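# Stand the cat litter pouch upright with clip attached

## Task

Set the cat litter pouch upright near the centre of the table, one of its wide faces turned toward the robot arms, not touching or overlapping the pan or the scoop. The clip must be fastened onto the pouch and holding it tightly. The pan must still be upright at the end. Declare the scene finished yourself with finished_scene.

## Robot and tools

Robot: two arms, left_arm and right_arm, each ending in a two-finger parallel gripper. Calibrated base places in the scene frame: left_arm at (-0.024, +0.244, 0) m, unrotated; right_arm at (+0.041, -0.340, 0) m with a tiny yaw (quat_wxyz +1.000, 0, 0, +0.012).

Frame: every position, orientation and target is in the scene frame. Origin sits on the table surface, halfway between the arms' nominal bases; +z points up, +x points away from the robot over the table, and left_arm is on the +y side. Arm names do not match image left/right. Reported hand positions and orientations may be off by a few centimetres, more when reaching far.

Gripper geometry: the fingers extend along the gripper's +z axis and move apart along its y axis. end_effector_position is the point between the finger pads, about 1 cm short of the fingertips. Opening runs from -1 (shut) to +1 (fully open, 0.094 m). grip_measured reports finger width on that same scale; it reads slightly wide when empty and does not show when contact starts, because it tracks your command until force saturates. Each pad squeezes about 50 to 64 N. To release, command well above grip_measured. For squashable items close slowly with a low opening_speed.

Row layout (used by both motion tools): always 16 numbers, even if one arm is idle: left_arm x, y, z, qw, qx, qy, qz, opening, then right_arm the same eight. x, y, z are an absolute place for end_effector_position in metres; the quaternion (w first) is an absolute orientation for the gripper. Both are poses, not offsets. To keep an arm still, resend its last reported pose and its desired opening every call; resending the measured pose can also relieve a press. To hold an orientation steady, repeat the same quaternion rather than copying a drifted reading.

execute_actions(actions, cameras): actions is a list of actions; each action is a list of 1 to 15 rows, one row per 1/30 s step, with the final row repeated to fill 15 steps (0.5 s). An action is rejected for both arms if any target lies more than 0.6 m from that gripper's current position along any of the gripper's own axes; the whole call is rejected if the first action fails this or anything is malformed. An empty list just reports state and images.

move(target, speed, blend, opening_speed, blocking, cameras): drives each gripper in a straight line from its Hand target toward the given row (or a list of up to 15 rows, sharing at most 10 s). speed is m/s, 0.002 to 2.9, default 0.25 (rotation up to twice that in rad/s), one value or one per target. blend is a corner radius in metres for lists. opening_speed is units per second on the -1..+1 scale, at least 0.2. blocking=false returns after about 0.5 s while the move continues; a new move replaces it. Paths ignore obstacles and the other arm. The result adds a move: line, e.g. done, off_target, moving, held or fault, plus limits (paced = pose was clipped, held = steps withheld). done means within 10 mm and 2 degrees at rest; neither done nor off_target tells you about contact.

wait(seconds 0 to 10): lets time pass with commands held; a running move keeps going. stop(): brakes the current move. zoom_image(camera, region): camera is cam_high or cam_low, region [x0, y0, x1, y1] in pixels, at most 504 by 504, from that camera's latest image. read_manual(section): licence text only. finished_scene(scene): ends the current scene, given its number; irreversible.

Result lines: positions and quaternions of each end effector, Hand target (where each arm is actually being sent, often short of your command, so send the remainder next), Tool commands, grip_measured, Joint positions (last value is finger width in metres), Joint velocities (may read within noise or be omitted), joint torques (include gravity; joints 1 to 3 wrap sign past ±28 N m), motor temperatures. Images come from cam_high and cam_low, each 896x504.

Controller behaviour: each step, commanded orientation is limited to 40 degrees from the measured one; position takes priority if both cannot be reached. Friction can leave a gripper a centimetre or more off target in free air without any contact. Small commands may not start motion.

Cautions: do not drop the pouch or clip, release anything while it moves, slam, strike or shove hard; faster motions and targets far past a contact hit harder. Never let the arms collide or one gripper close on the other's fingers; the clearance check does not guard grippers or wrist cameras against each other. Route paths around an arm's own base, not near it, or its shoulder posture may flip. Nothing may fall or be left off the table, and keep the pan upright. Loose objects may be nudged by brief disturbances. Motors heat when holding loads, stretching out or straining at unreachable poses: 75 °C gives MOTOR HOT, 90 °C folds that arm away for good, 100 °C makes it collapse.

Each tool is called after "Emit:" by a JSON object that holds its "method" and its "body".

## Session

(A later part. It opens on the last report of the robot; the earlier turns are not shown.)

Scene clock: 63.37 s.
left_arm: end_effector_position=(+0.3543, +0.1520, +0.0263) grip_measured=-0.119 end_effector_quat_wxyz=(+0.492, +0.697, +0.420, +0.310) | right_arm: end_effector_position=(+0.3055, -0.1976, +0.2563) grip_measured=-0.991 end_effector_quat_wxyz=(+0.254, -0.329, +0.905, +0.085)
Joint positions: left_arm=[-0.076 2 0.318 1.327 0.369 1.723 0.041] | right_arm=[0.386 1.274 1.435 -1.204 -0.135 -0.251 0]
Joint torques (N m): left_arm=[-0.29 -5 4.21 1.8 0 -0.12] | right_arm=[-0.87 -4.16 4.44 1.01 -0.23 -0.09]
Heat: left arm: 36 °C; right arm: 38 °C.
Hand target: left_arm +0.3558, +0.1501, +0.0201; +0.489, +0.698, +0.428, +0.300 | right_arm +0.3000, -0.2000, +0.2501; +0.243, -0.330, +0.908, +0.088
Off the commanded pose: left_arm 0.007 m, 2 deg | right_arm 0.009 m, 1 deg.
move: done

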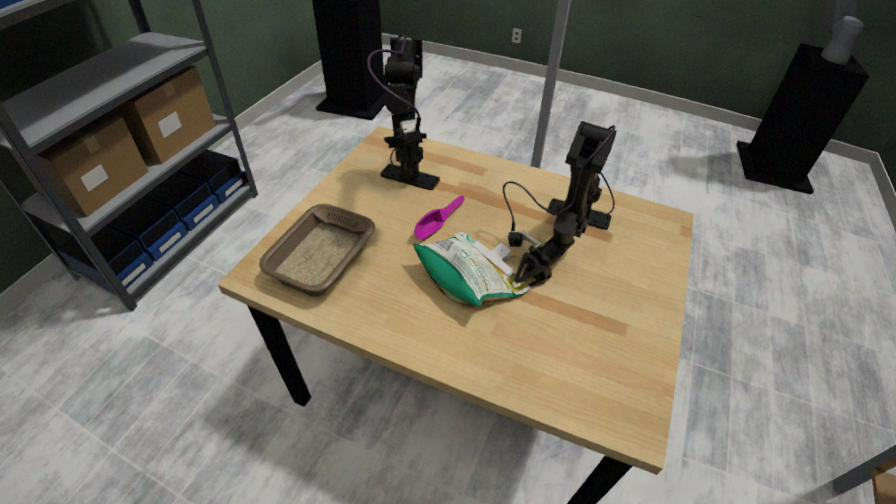

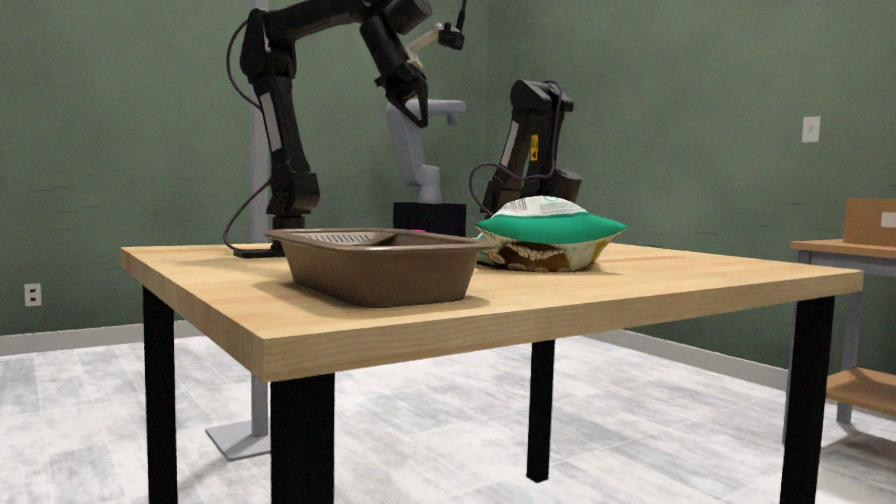

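Emit:
{"method": "move", "body": {"target": [[0.361, 0.147, 0.020, 0.4891,0.6984,0.4280,0.2997, -0.12, 0.30, -0.20, 0.25, 0.2432, -0.3303, 0.9077, 0.0885, -1]], "speed": 0.03, "cameras": []}}

Emit:
{"method": "move", "body": {"target": [[0.361, 0.147, 0.022, 0.4891,0.6984,0.4280,0.2997, -1, 0.30, -0.20, 0.25, 0.2432, -0.3303, 0.9077, 0.0885, -1]], "opening_speed": 0.3}}

Emit:
{"method": "zoom_image", "body": {"camera": "cam_high", "region": [480, 240, 560, 310]}}

Scene clock: 64.27 s.
left_arm: end_effector_position=(+0.3590, +0.1497, +0.0263) grip_measured=-0.119 end_effector_quat_wxyz=(+0.491, +0.696, +0.421, +0.310) | right_arm: end_effector_position=(+0.3055, -0.1976, +0.2563) grip_measured=-0.991 end_effector_quat_wxyz=(+0.254, -0.329, +0.905, +0.085)
Joint positions: left_arm=[-0.085 2.004 0.337 1.313 0.358 1.719 0.041] | right_arm=[0.386 1.274 1.435 -1.204 -0.135 -0.251 0]
Joint torques (N m): left_arm=[-0.68 -5.04 4.42 1.79 0.01 -0.14] | right_arm=[-0.8 -4.38 4.53 0.97 -0.21 -0.1]
Heat: left arm: 36 °C; right arm: 38 °C.
Hand target: left_arm +0.3608, +0.1471, +0.0201; +0.489, +0.698, +0.428, +0.300 | right_arm +0.3001, -0.2000, +0.2501; +0.243, -0.330, +0.908, +0.088
Off the commanded pose: left_arm 0.007 m, 1 deg | right_arm 0.009 m, 1 deg.
move: done
No camera images: "cameras" was empty.

Scene clock: 67.43 s.
left_arm: end_effector_position=(+0.3585, +0.1504, +0.0238) grip_measured=-0.982 end_effector_quat_wxyz=(+0.489, +0.697, +0.427, +0.306) | right_arm: end_effector_position=(+0.3054, -0.1976, +0.2562) grip_measured=-0.991 end_effector_quat_wxyz=(+0.254, -0.329, +0.905, +0.086)
Joint positions: left_arm=[-0.085 2.004 0.338 1.302 0.353 1.712 0.001] | right_arm=[0.386 1.274 1.435 -1.205 -0.135 -0.251 0]
Joint torques (N m): left_arm=[-0.58 -5.97 4.22 1.77 0.04 -0.05] | right_arm=[-0.88 -4.23 4.71 0.96 -0.28 -0.11]
Heat: left arm: 36 °C; right arm: 37 °C.
Hand target: left_arm +0.3609, +0.1471, +0.0220; +0.489, +0.698, +0.428, +0.300 | right_arm +0.3000, -0.1999, +0.2501; +0.243, -0.330, +0.908, +0.089
Off the commanded pose: left_arm 0.005 m, 1 deg | right_arm 0.009 m, 1 deg.
move: done

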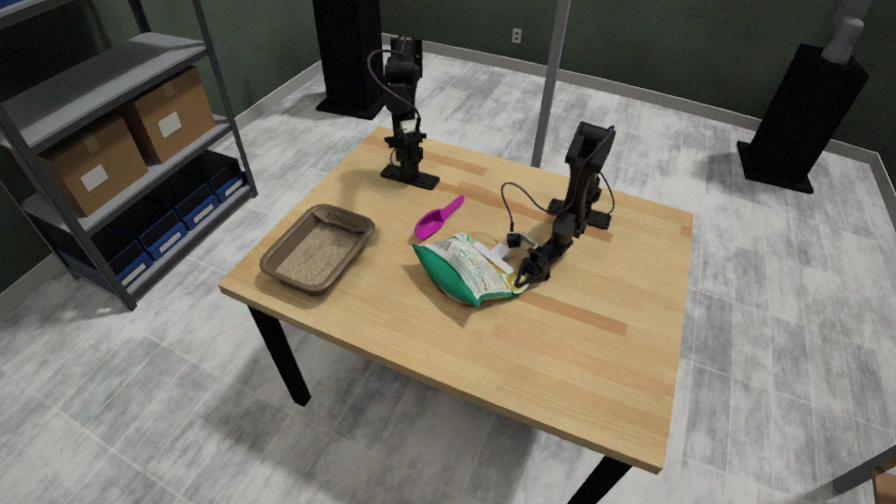

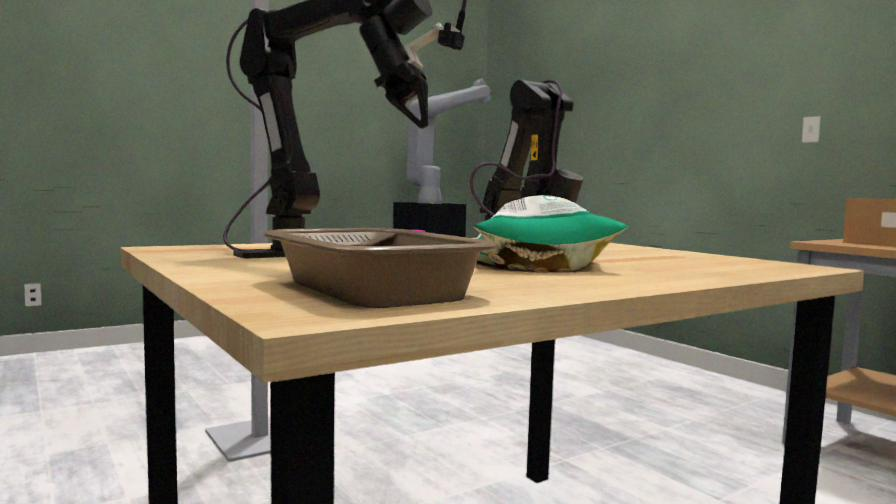

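Scaled by 6.300.

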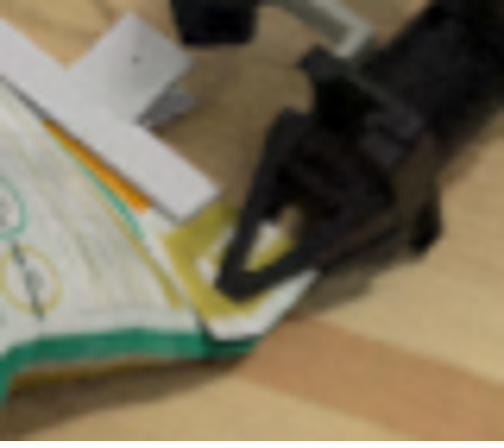

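Emit:
{"method": "move", "body": {"target": [[0.367, 0.144, 0.085, 0.3263,0.7877,0.4828,0.2000, -1, 0.30, -0.20, 0.25, 0.2432, -0.3303, 0.9077, 0.0885, -1]], "speed": 0.05}}

Emit:
{"method": "zoom_image", "body": {"camera": "cam_high", "region": [400, 190, 560, 320]}}

Emit:
{"method": "zoom_image", "body": {"camera": "cam_low", "region": [440, 130, 660, 290]}}

Scene clock: 72.53 s.
left_arm: end_effector_position=(+0.3619, +0.1466, +0.0625) grip_measured=-0.983 end_effector_quat_wxyz=(+0.311, +0.793, +0.488, +0.191) | right_arm: end_effector_position=(+0.3053, -0.1977, +0.2562) grip_measured=-0.991 end_effector_quat_wxyz=(+0.254, -0.329, +0.905, +0.085)
Joint positions: left_arm=[-0.157 1.581 0.769 -0.037 0.21 1.803 0.001] | right_arm=[0.386 1.274 1.435 -1.205 -0.135 -0.252 0]
Joint torques (N m): left_arm=[0.01 -8.99 9.26 1.21 0.24 -0.04] | right_arm=[-0.65 -4.31 4.53 1.03 -0.27 -0.11]
Heat: left arm: 37 °C; right arm: 37 °C.
Hand target: left_arm +0.3670, +0.1439, +0.0847; +0.327, +0.788, +0.482, +0.200 | right_arm +0.3000, -0.1999, +0.2501; +0.243, -0.330, +0.908, +0.089
Off the commanded pose: left_arm 0.023 m, 2 deg | right_arm 0.008 m, 1 deg.
move: off_target (left_arm)

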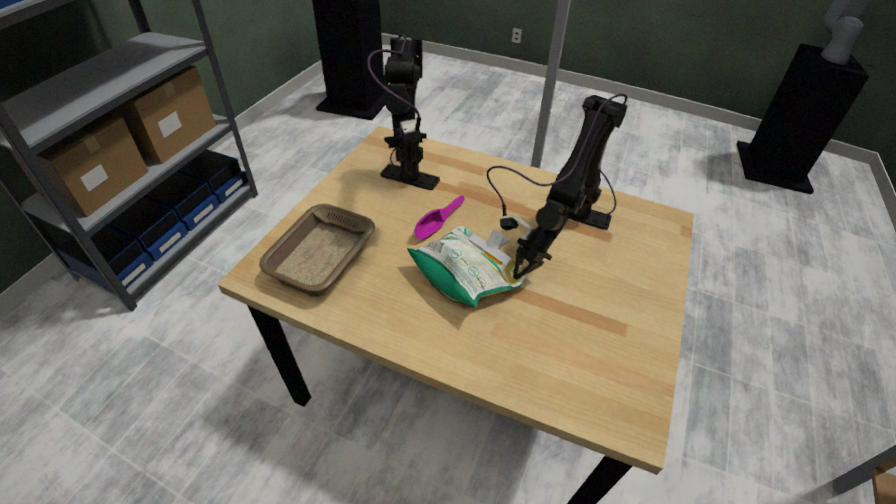

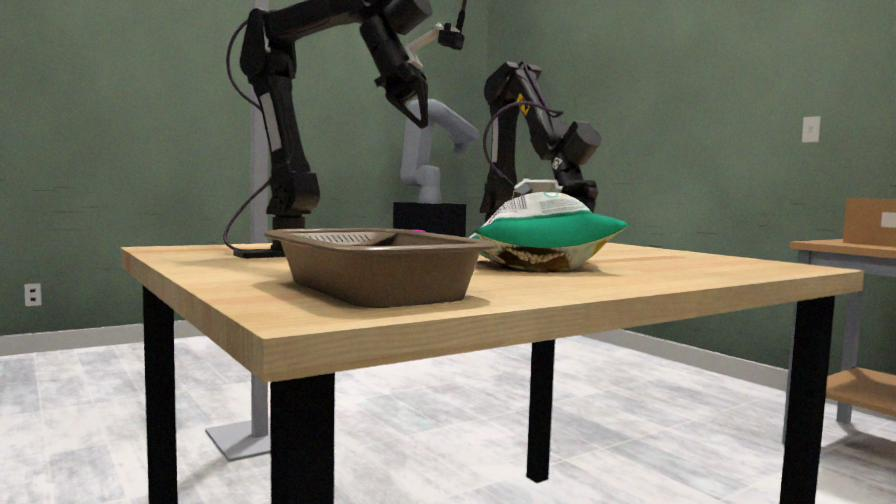

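Scaled by 3.150.

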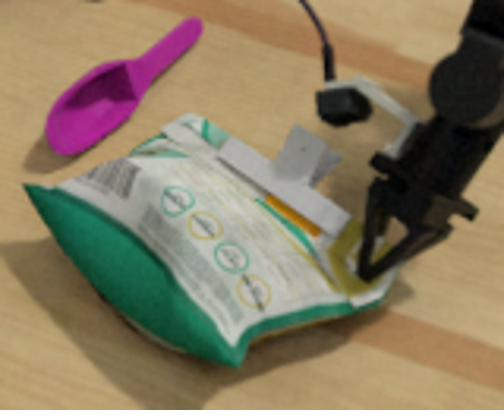

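Scaled by 2.291.

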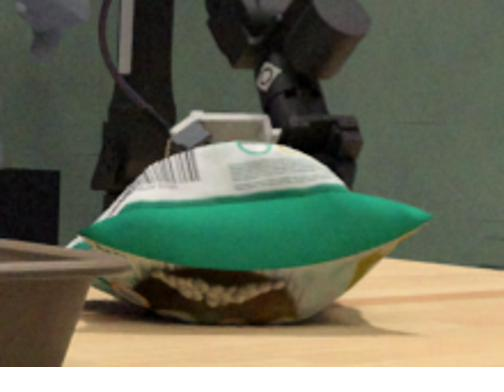

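Emit:
{"method": "move", "body": {"target": [[0.382, 0.138, 0.14, 0.1774,0.7997,0.5600,0.1242, -1, 0.30, -0.20, 0.25, 0.2432, -0.3303, 0.9077, 0.0885, -1]], "speed": 0.05}}

Emit:
{"method": "zoom_image", "body": {"camera": "cam_high", "region": [400, 190, 560, 320]}}

Emit:
{"method": "zoom_image", "body": {"camera": "cam_low", "region": [440, 130, 660, 290]}}

Scene clock: 77.13 s.
left_arm: end_effector_position=(+0.3771, +0.1365, +0.1261) grip_measured=-0.983 end_effector_quat_wxyz=(+0.172, +0.806, +0.553, +0.118) | right_arm: end_effector_position=(+0.3053, -0.1977, +0.2562) grip_measured=-0.991 end_effector_quat_wxyz=(+0.254, -0.329, +0.905, +0.085)
Joint positions: left_arm=[-0.242 1.737 1.394 -0.81 0.053 1.686 0.001] | right_arm=[0.386 1.274 1.435 -1.205 -0.135 -0.252 0]
Joint torques (N m): left_arm=[0.25 -7.87 10.55 0.87 -0.04 -0.14] | right_arm=[-0.69 -4.34 4.52 1.08 -0.2 -0.1]
Heat: left arm: 39 °C; right arm: 37 °C.
Hand target: left_arm +0.3818, +0.1381, +0.1399; +0.178, +0.800, +0.560, +0.125 | right_arm +0.3000, -0.1999, +0.2501; +0.243, -0.330, +0.908, +0.089
Off the commanded pose: left_arm 0.015 m, 1 deg | right_arm 0.008 m, 1 deg.
move: off_target (left_arm)

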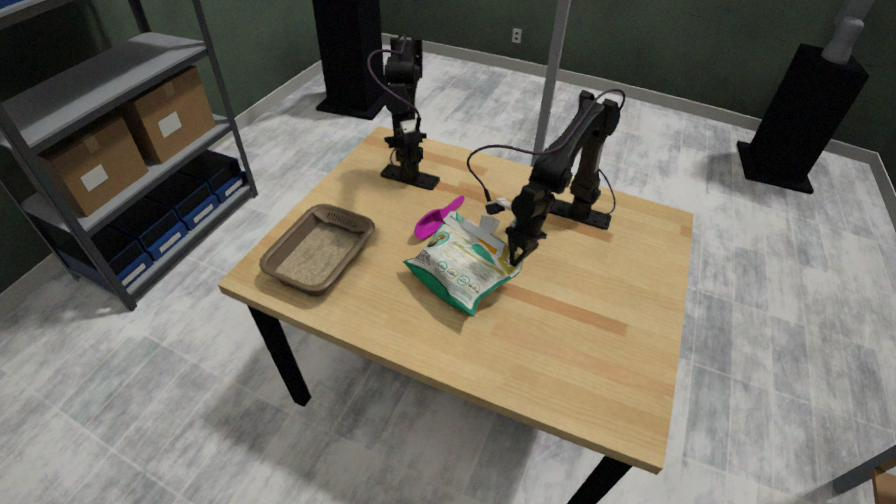

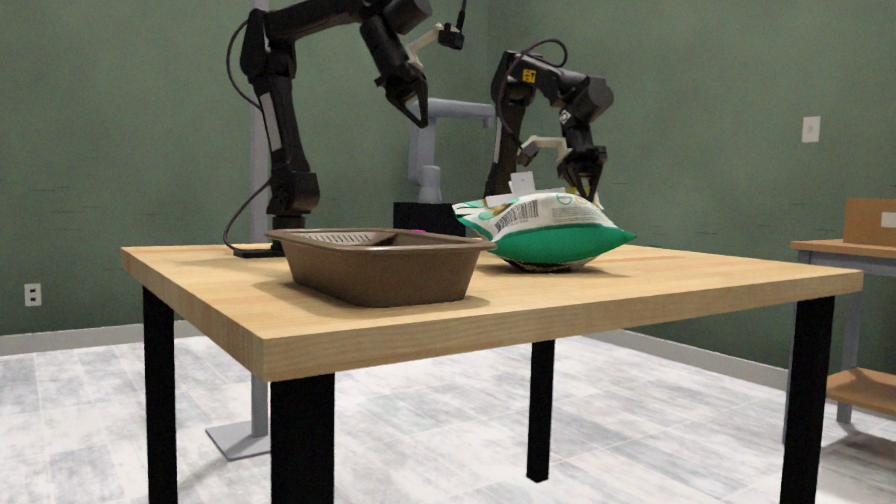

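Scaled by 3.150.

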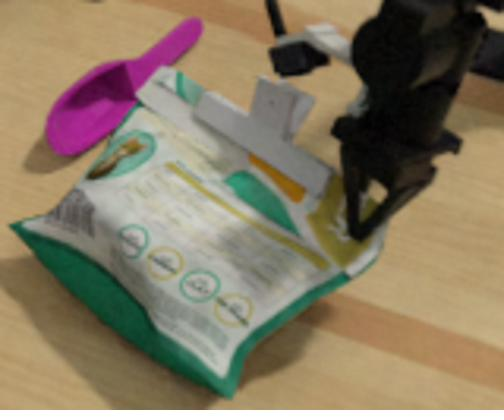

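Scaled by 2.291.

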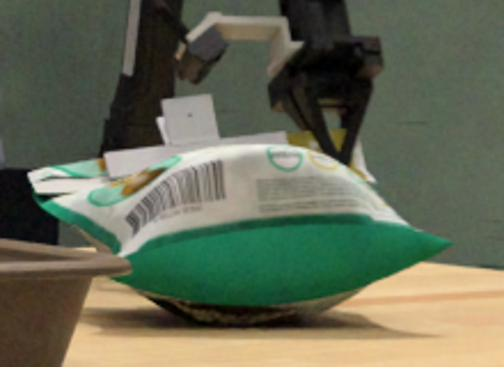

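Emit:
{"method": "move", "body": {"target": [[0.40, 0.125, 0.185, 0.0339,0.7763,0.6287,0.0275, -1, 0.30, -0.20, 0.25, 0.2432, -0.3303, 0.9077, 0.0885, -1]], "speed": 0.05}}

Emit:
{"method": "zoom_image", "body": {"camera": "cam_high", "region": [400, 190, 560, 320]}}

Emit:
{"method": "zoom_image", "body": {"camera": "cam_low", "region": [440, 130, 660, 290]}}

Scene clock: 81.57 s.
left_arm: end_effector_position=(+0.4061, +0.1225, +0.1728) grip_measured=-0.983 end_effector_quat_wxyz=(+0.058, +0.776, +0.627, +0.043) | right_arm: end_effector_position=(+0.3052, -0.1977, +0.2561) grip_measured=-0.991 end_effector_quat_wxyz=(+0.254, -0.329, +0.906, +0.085)
Joint positions: left_arm=[-0.28 2.195 2.302 -1.534 -0.004 1.504 0.001] | right_arm=[0.386 1.274 1.435 -1.205 -0.135 -0.252 0]
Joint torques (N m): left_arm=[0.08 -11.3 9.57 0.17 -0.08 0] | right_arm=[-0.69 -4.37 4.64 1.04 -0.2 -0.06]
Heat: left arm: 40 °C; right arm: 37 °C.
Hand target: left_arm +0.3998, +0.1251, +0.1844; +0.055, +0.775, +0.628, +0.042 | right_arm +0.3000, -0.1999, +0.2501; +0.243, -0.330, +0.908, +0.089
Off the commanded pose: left_arm 0.014 m, 3 deg | right_arm 0.008 m, 1 deg.
joint sent to its limit (left arm) — joint 4 (wrist pitch), lower limit. The joint targets are off in orientation, not in position.
move: off_target (left_arm)

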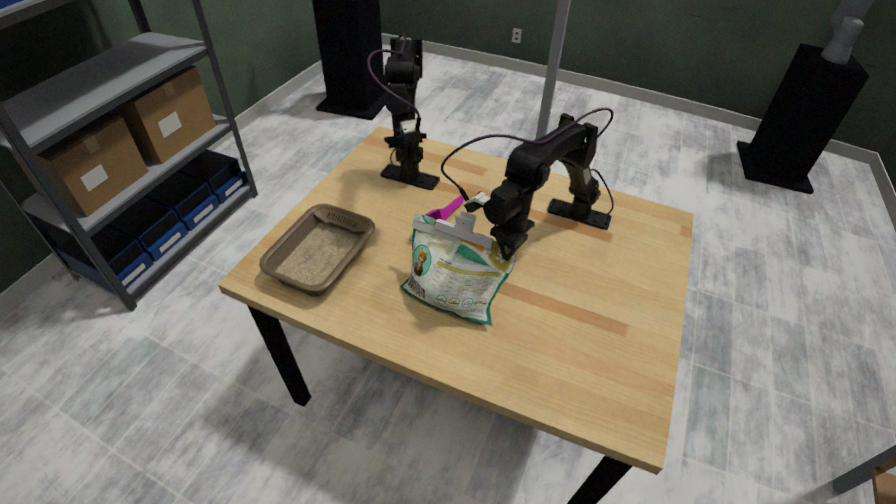

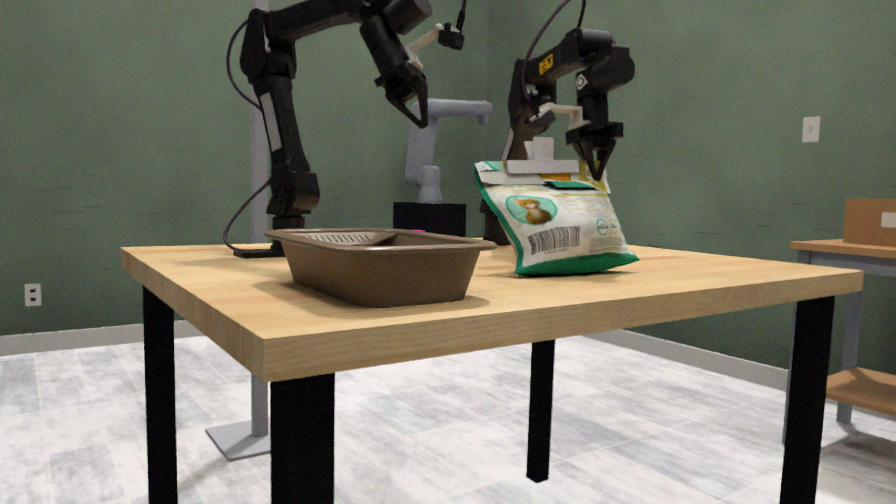

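Scaled by 3.150.

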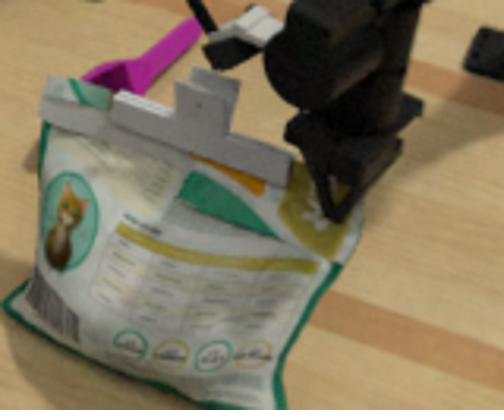

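Scaled by 2.291.

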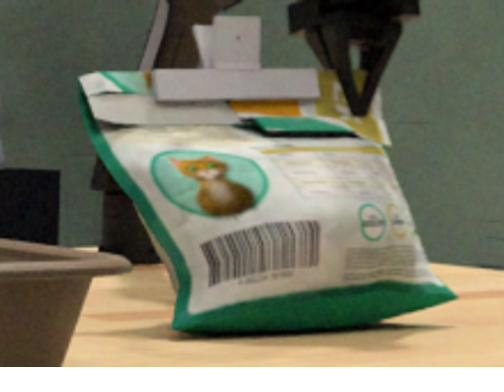

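Emit:
{"method": "move", "body": {"target": [[0.40, 0.13, 0.215, 0.058,0.776,0.627,0.043, -1, 0.24, -0.26, 0.25, 0.2432, -0.3303, 0.9077, 0.0885, -1]], "speed": 0.05}}

Emit:
{"method": "zoom_image", "body": {"camera": "cam_low", "region": [440, 130, 660, 290]}}

Scene clock: 84.20 s.
left_arm: end_effector_position=(+0.4064, +0.1229, +0.1764) grip_measured=-0.983 end_effector_quat_wxyz=(+0.059, +0.777, +0.625, +0.046) | right_arm: end_effector_position=(+0.2460, -0.2598, +0.2550) grip_measured=-0.991 end_effector_quat_wxyz=(+0.251, -0.330, +0.906, +0.081)
Joint positions: left_arm=[-0.28 2.195 2.316 -1.543 -0.007 1.508 0.001] | right_arm=[0.147 1.031 1.312 -1.37 -0.243 -0.467 0]
Joint torques (N m): left_arm=[0.98 -15.64 10 0.26 0.02 0.09] | right_arm=[-0.81 -1.77 4.49 0.92 -0.3 -0.05]
Heat: left arm: 40 °C; right arm: 37 °C.
Hand target: left_arm +0.3991, +0.1300, +0.2129; +0.085, +0.773, +0.625, +0.063 | right_arm +0.2401, -0.2599, +0.2501; +0.243, -0.330, +0.908, +0.089
Off the commanded pose: left_arm 0.040 m, 0 deg | right_arm 0.008 m, 1 deg.
joint sent to its limit (left arm) — joint 4 (wrist pitch), lower limit. The joint targets are off in orientation, not in position.
move: off_target (left_arm)

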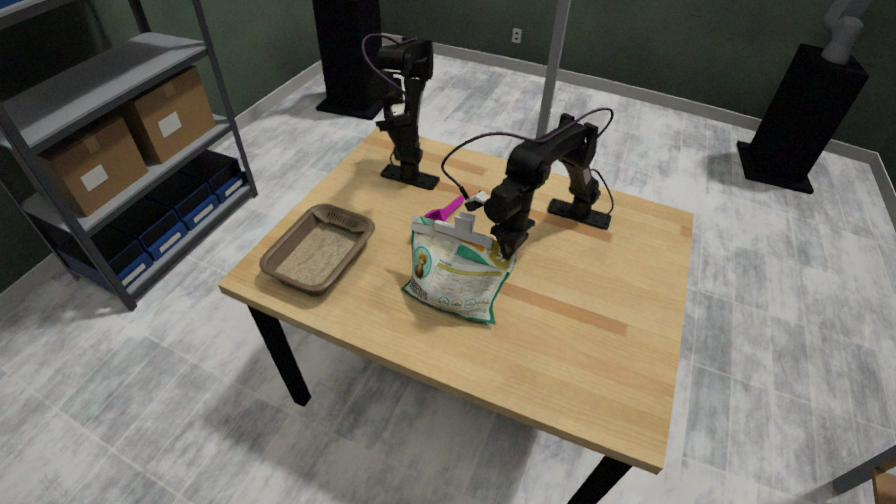

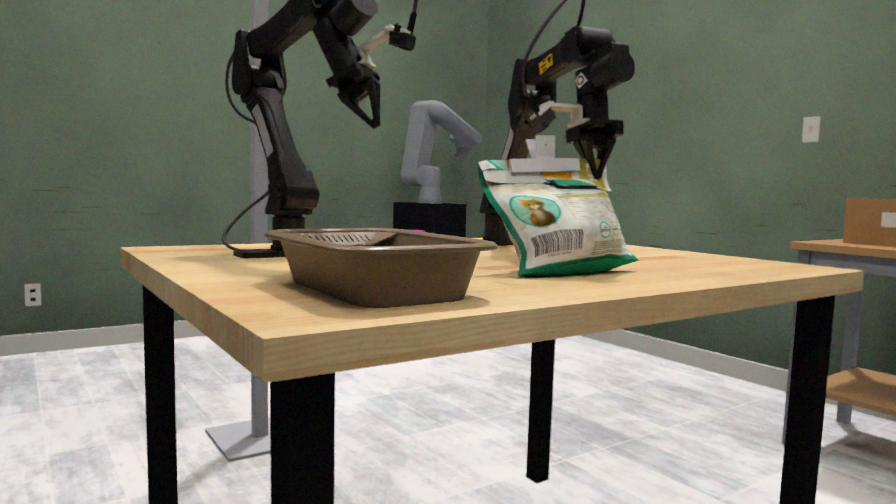

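Scaled by 2.291.

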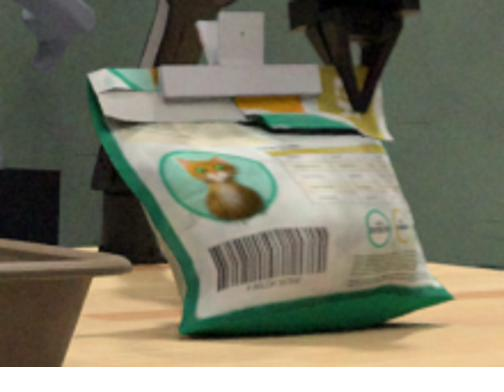

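Emit:
{"method": "move", "body": {"target": [[0.345, 0.135, 0.22, 0.12,0.77,0.62,0.085, -1, 0.20, -0.30, 0.25, 0.2432, -0.3303, 0.9077, 0.0885, -1]], "speed": 0.06}}

Emit:
{"method": "zoom_image", "body": {"camera": "cam_low", "region": [440, 130, 660, 290]}}

Emit:
{"method": "zoom_image", "body": {"camera": "cam_high", "region": [400, 190, 560, 320]}}

Scene clock: 86.17 s.
left_arm: end_effector_position=(+0.3462, +0.1428, +0.1905) grip_measured=-0.983 end_effector_quat_wxyz=(+0.071, +0.773, +0.627, +0.069) | right_arm: end_effector_position=(+0.2054, -0.3027, +0.2541) grip_measured=-0.991 end_effector_quat_wxyz=(+0.255, -0.328, +0.907, +0.069)
Joint positions: left_arm=[-0.285 1.842 1.847 -1.38 -0.033 1.497 0.001] | right_arm=[-0.2 0.91 1.284 -1.547 -0.369 -0.794 0]
Joint torques (N m): left_arm=[-0.49 -13.72 7.19 0.97 0.3 0] | right_arm=[-0.79 -0.16 4.23 0.74 -0.46 -0.17]
Motor temperatures (°C): left_arm=[30 40 40 34 29 30 29] | right_arm=[27 37 35 33 26 27 28]
Heat: left arm: 40 °C; right arm: 37 °C.
Hand target: left_arm +0.3441, +0.1356, +0.2196; +0.119, +0.771, +0.620, +0.085 | right_arm +0.2005, -0.2996, +0.2497; +0.249, -0.328, +0.908, +0.081
Off the commanded pose: left_arm 0.031 m, 6 deg | right_arm 0.007 m, 3 deg.
joint sent to its limit (right arm) — joint 4 (wrist pitch), lower limit. The joint targets still meet the commanded pose.
move: off_target (left_arm, right_arm)

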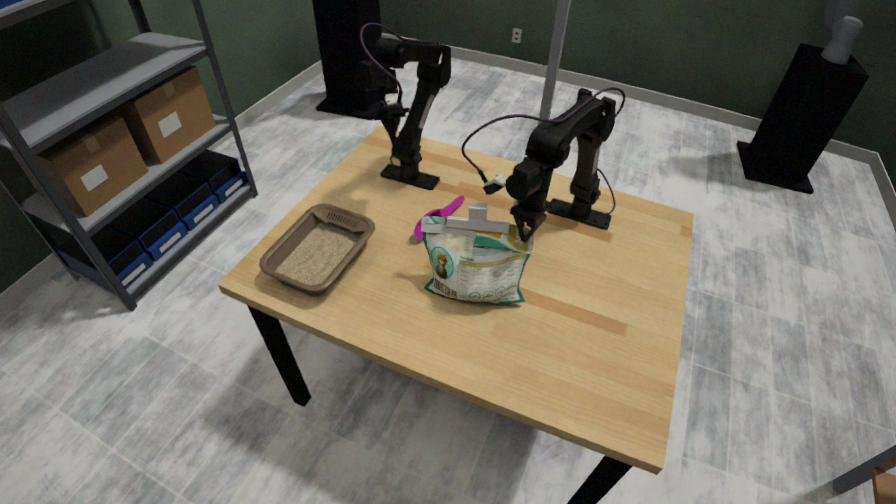

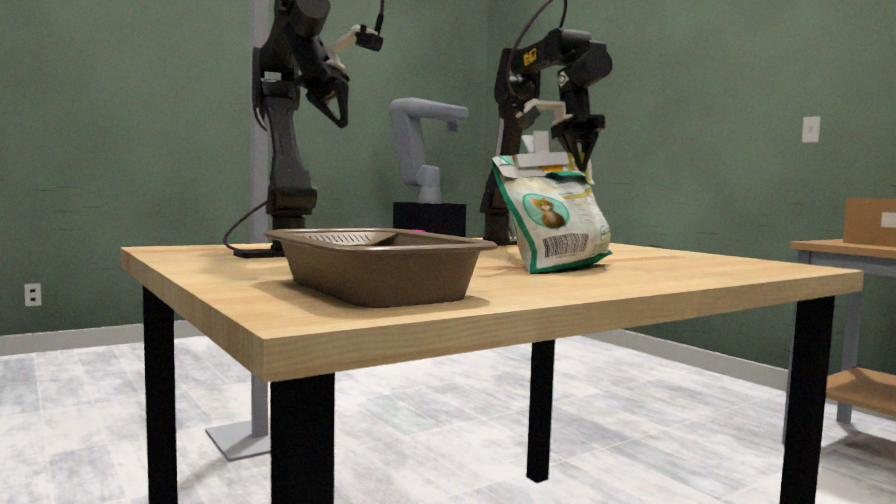

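Scaled by 2.291.

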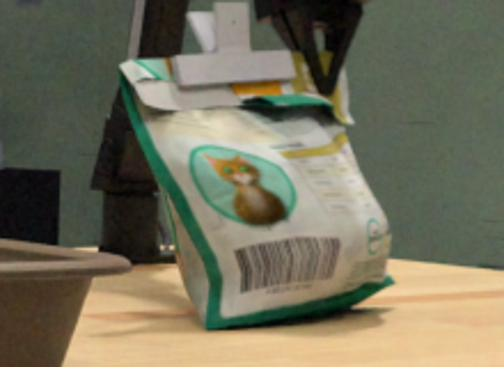

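Scaled by 3.150.

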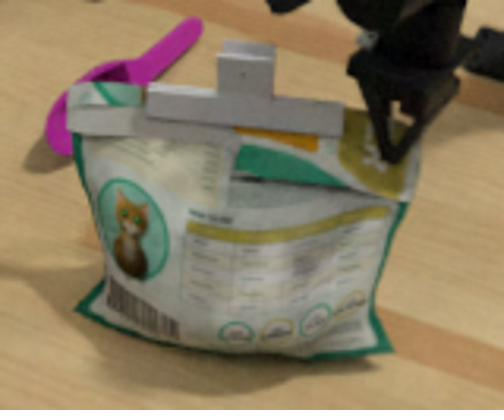

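Emit:
{"method": "move", "body": {"target": [[0.30, 0.115, 0.235, 0.1101,0.8362,0.5328,0.0701, -1, 0.17, -0.32, 0.25, 0.2432, -0.3303, 0.9077, 0.0885, -1]], "speed": 0.06}}

Emit:
{"method": "zoom_image", "body": {"camera": "cam_low", "region": [440, 130, 660, 290]}}

Emit:
{"method": "zoom_image", "body": {"camera": "cam_high", "region": [400, 170, 560, 320]}}

Scene clock: 88.80 s.
left_arm: end_effector_position=(+0.3060, +0.1274, +0.2043) grip_measured=-0.983 end_effector_quat_wxyz=(+0.053, +0.832, +0.549, +0.061) | right_arm: end_effector_position=(+0.1759, -0.3213, +0.2549) grip_measured=-0.991 end_effector_quat_wxyz=(+0.288, -0.302, +0.909, -0.017)
Joint positions: left_arm=[-0.361 1.759 1.807 -1.461 -0.036 1.617 0.001] | right_arm=[-0.228 0.716 1.227 -1.549 -0.252 -0.777 0]
Joint torques (N m): left_arm=[-0.99 -13.49 7.71 0.81 0.56 0.22] | right_arm=[0.43 1.02 3.6 0.97 -0.19 0.08]
Heat: left arm: 41 °C; right arm: 36 °C.
Hand target: left_arm +0.2992, +0.1159, +0.2343; +0.109, +0.837, +0.532, +0.070 | right_arm +0.1710, -0.3192, +0.2496; +0.281, -0.301, +0.911, -0.010
Off the commanded pose: left_arm 0.034 m, 7 deg | right_arm 0.008 m, 13 deg.
joint sent to its limit (right arm) — joint 4 (wrist pitch), lower limit. The joint targets are off in orientation, not in position.
move: off_target (left_arm, right_arm)

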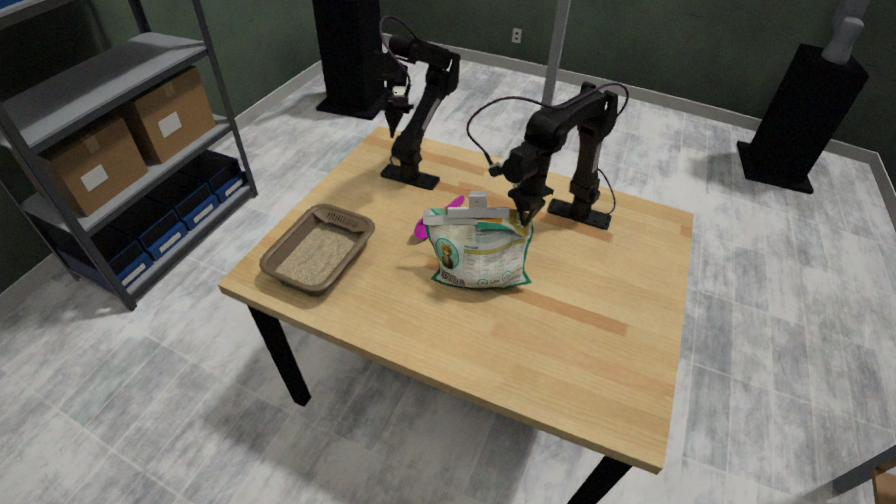

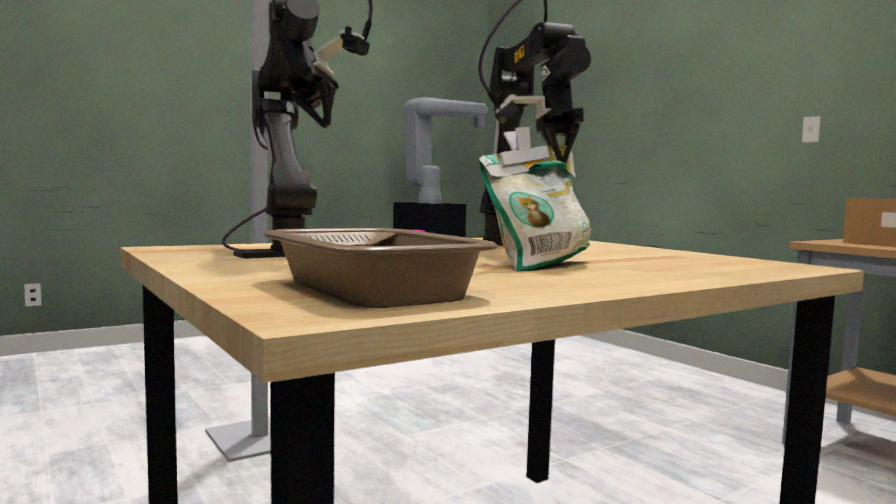

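Scaled by 2.291.

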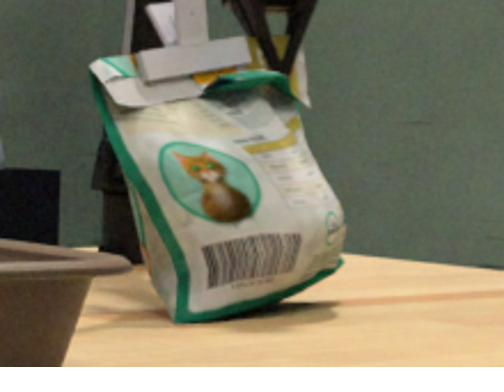

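Scaled by 3.150.

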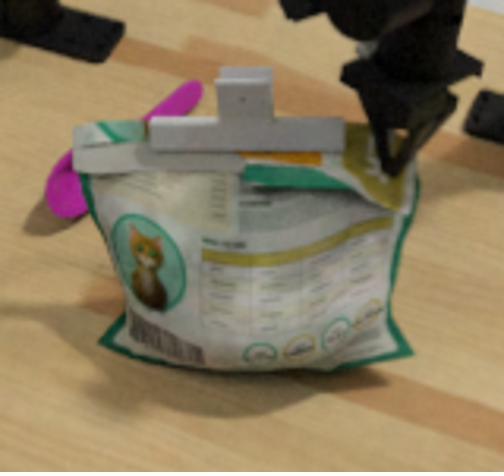

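Emit:
{"method": "move", "body": {"target": [[0.295, 0.115, 0.27, 0.1049,0.8698,0.4789,0.0577, -1, 0.17, -0.32, 0.25, 0.2432, -0.3303, 0.9077, 0.0885, -1]], "speed": 0.05}}

Emit:
{"method": "zoom_image", "body": {"camera": "cam_low", "region": [440, 130, 660, 290]}}

Emit:
{"method": "zoom_image", "body": {"camera": "cam_high", "region": [400, 170, 560, 320]}}

Scene clock: 91.73 s.
left_arm: end_effector_position=(+0.2948, +0.1293, +0.2360) grip_measured=-0.983 end_effector_quat_wxyz=(+0.053, +0.870, +0.487, +0.060) | right_arm: end_effector_position=(+0.1759, -0.3215, +0.2549) grip_measured=-0.991 end_effector_quat_wxyz=(+0.288, -0.302, +0.909, -0.017)
Joint positions: left_arm=[-0.361 1.759 1.941 -1.593 -0.024 1.761 0.001] | right_arm=[-0.228 0.716 1.227 -1.549 -0.251 -0.777 0]
Joint torques (N m): left_arm=[-0.27 -10.95 11.38 0.81 0.83 0.11] | right_arm=[0.76 1.01 3.69 0.96 -0.23 0.11]
Heat: left arm: 41 °C; right arm: 36 °C.
Hand target: left_arm +0.2933, +0.1163, +0.2692; +0.119, +0.868, +0.476, +0.072 | right_arm +0.1710, -0.3193, +0.2496; +0.281, -0.301, +0.911, -0.010
Off the commanded pose: left_arm 0.037 m, 6 deg | right_arm 0.008 m, 14 deg.
joint read past its limit (left arm) — joint 4 (wrist pitch), lower limit.
joint sent to its limit (left arm) — joint 4 (wrist pitch), lower limit. The joint targets still meet the commanded pose.
joint sent to its limit (right arm) — joint 4 (wrist pitch), lower limit. The joint targets are off in orientation, not in position.
move: off_target (left_arm, right_arm)

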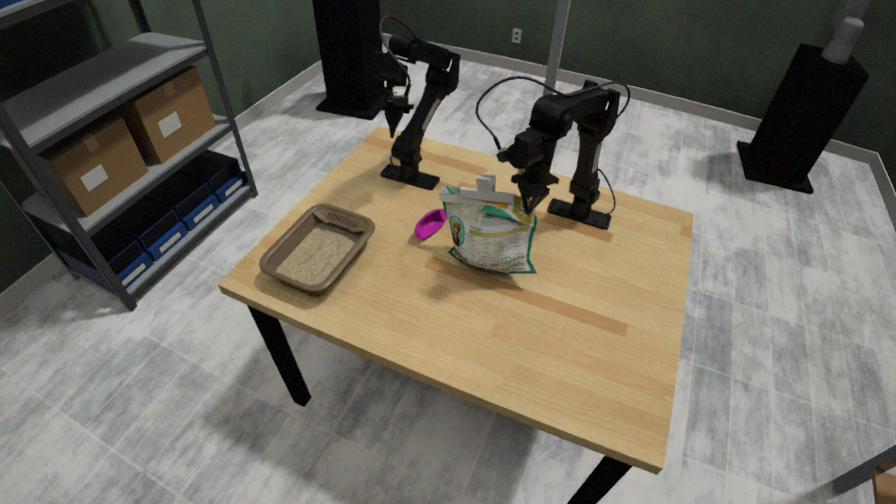

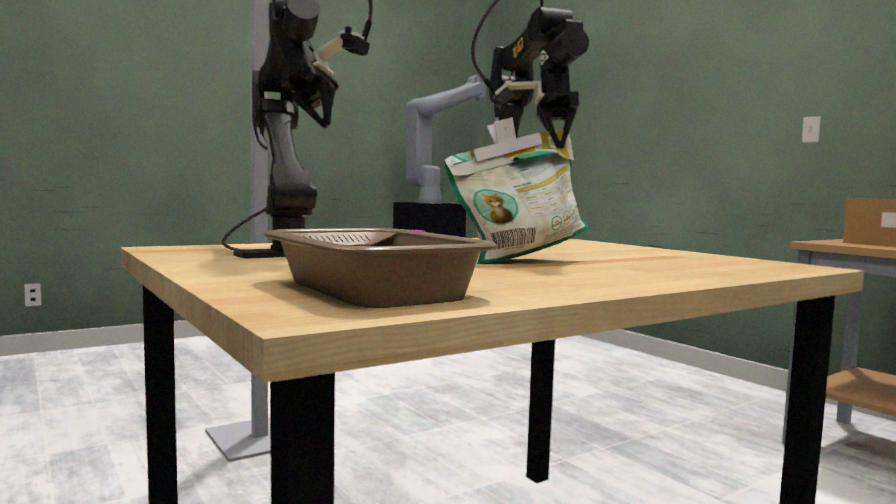

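Scaled by 2.291.

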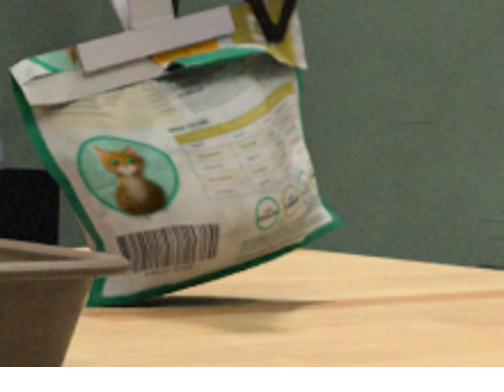

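Scaled by 3.150.

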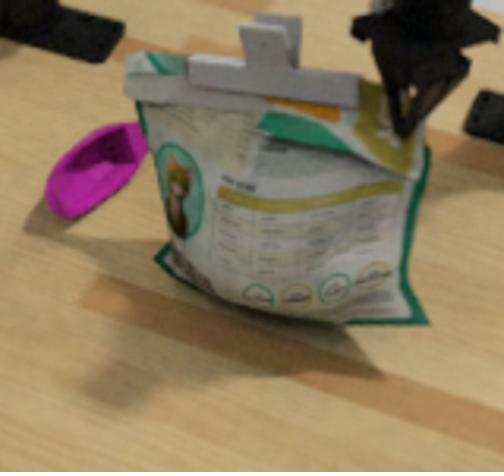

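Emit:
{"method": "move", "body": {"target": [[0.28, 0.085, 0.26, 0.1049,0.8698,0.4789,0.0577, -1, 0.17, -0.32, 0.25, 0.2880, -0.3020, 0.9090, -0.017, -1],[0.28, 0.085, 0.215, 0.1049,0.8698,0.4789,0.0577, -1, 0.17, -0.32, 0.25, 0.2880, -0.3020, 0.9090, -0.017, -1]], "speed": 0.05}}

Emit:
{"method": "zoom_image", "body": {"camera": "cam_low", "region": [400, 130, 640, 290]}}

Emit:
{"method": "zoom_image", "body": {"camera": "cam_high", "region": [400, 170, 560, 320]}}

Scene clock: 94.33 s.
left_arm: end_effector_position=(+0.2760, +0.1082, +0.2039) grip_measured=-0.983 end_effector_quat_wxyz=(+0.038, +0.871, +0.485, +0.065) | right_arm: end_effector_position=(+0.1733, -0.3215, +0.2542) grip_measured=-0.991 end_effector_quat_wxyz=(+0.291, -0.302, +0.908, -0.020)
Joint positions: left_arm=[-0.464 1.696 1.734 -1.472 -0.065 1.667 0.001] | right_arm=[-0.228 0.699 1.219 -1.549 -0.248 -0.777 0]
Joint torques (N m): left_arm=[-0.8 -9.22 5.89 1.4 0.95 -0.04] | right_arm=[0.46 1.28 3.81 1.07 -0.16 -0.03]
Heat: left arm: 41 °C; right arm: 36 °C.
Hand target: left_arm +0.2792, +0.0860, +0.2164; +0.102, +0.871, +0.477, +0.057 | right_arm +0.1700, -0.3200, +0.2500; +0.288, -0.302, +0.909, -0.017
Off the commanded pose: left_arm 0.026 m, 8 deg | right_arm 0.006 m, 1 deg.
move: off_target (left_arm)

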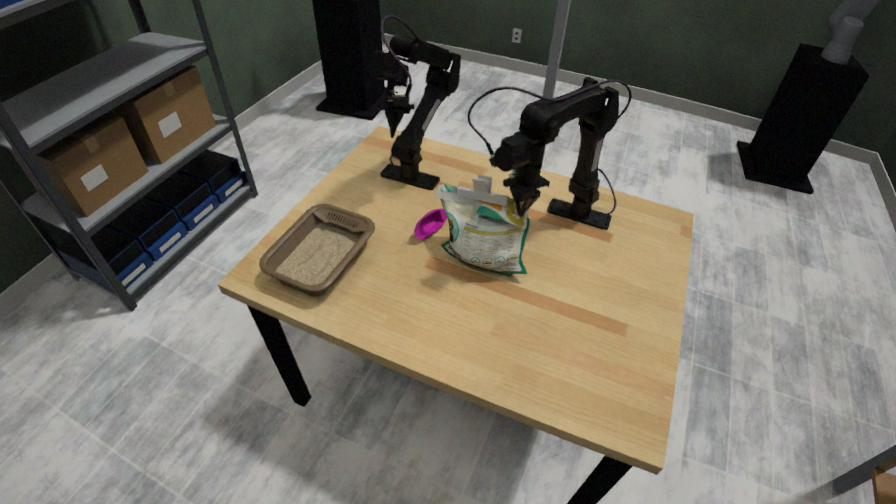

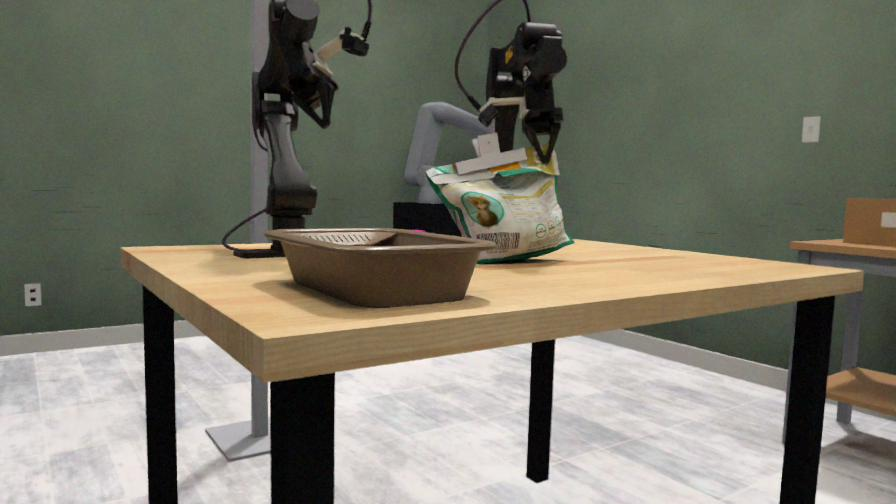

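Scaled by 2.100.

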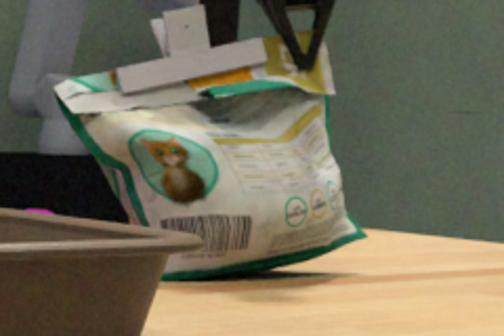

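Scaled by 3.150.

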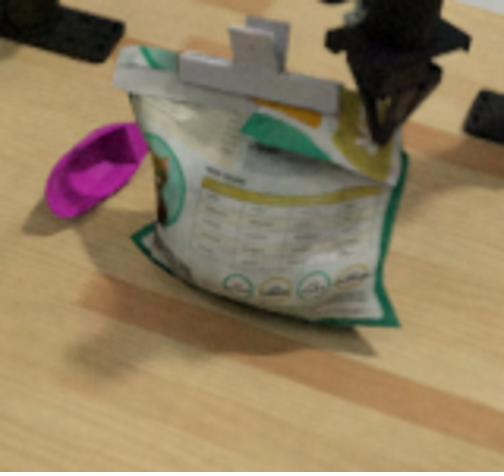

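Emit:
{"method": "move", "body": {"target": [[0.30, 0.095, 0.20, 0.0738,0.8454,0.5263,0.0459, -1, 0.17, -0.32, 0.25, 0.2880, -0.3020, 0.9090, -0.017, -1],[0.312, 0.105, 0.165, 0.0738,0.8454,0.5263,0.0459, -1, 0.17, -0.32, 0.25, 0.2880, -0.3020, 0.9090, -0.017, -1]], "speed": 0.04}}

Emit:
{"method": "zoom_image", "body": {"camera": "cam_low", "region": [400, 130, 640, 290]}}

Emit:
{"method": "zoom_image", "body": {"camera": "cam_high", "region": [400, 170, 560, 320]}}

Scene clock: 97.63 s.
left_arm: end_effector_position=(+0.3049, +0.1224, +0.1745) grip_measured=-0.983 end_effector_quat_wxyz=(+0.044, +0.843, +0.532, +0.063) | right_arm: end_effector_position=(+0.1733, -0.3215, +0.2542) grip_measured=-0.991 end_effector_quat_wxyz=(+0.291, -0.302, +0.908, -0.020)
Joint positions: left_arm=[-0.383 1.746 1.671 -1.351 -0.051 1.636 0.001] | right_arm=[-0.228 0.699 1.219 -1.549 -0.248 -0.777 0]
Joint torques (N m): left_arm=[-0.46 -5.9 4.92 1.35 0.69 0.03] | right_arm=[0.28 0.95 3.63 1.09 -0.22 0.05]
Heat: left arm: 40 °C; right arm: 36 °C.
Hand target: left_arm +0.3113, +0.1056, +0.1658; +0.072, +0.846, +0.526, +0.046 | right_arm +0.1700, -0.3200, +0.2500; +0.288, -0.302, +0.909, -0.017
Off the commanded pose: left_arm 0.021 m, 4 deg | right_arm 0.006 m, 1 deg.
move: off_target (left_arm)

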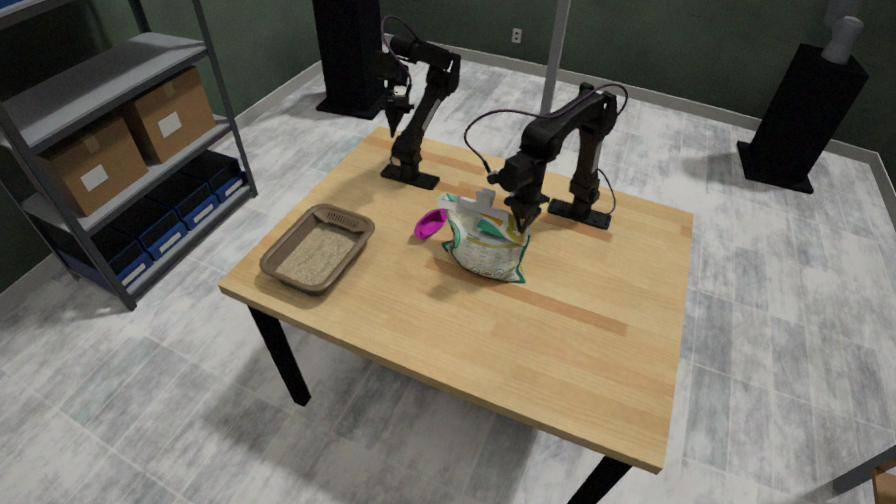

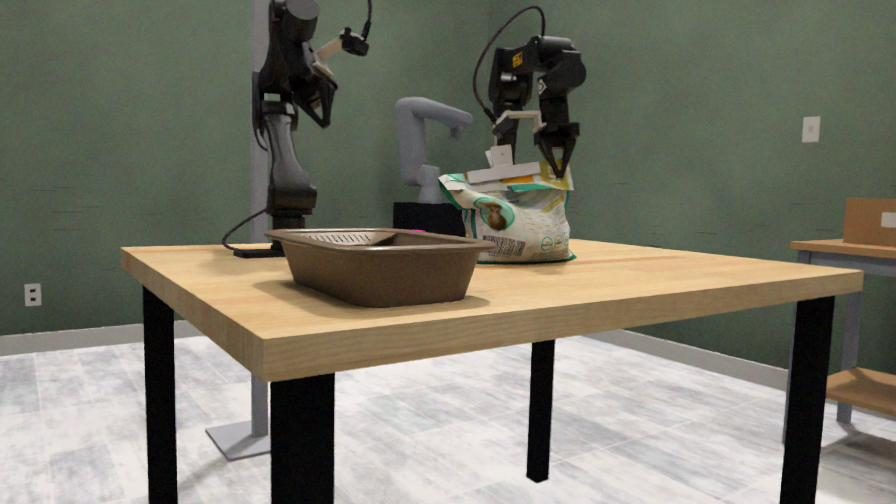

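Scaled by 2.100.

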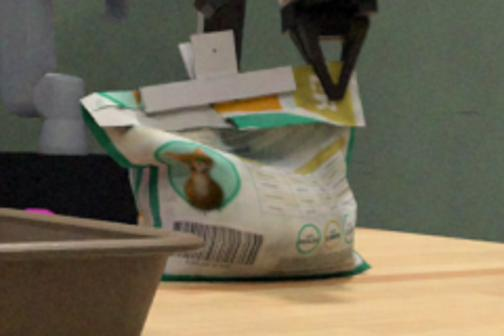

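Scaled by 3.150.

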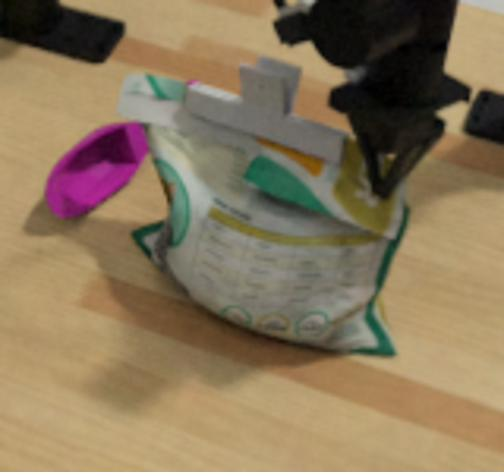

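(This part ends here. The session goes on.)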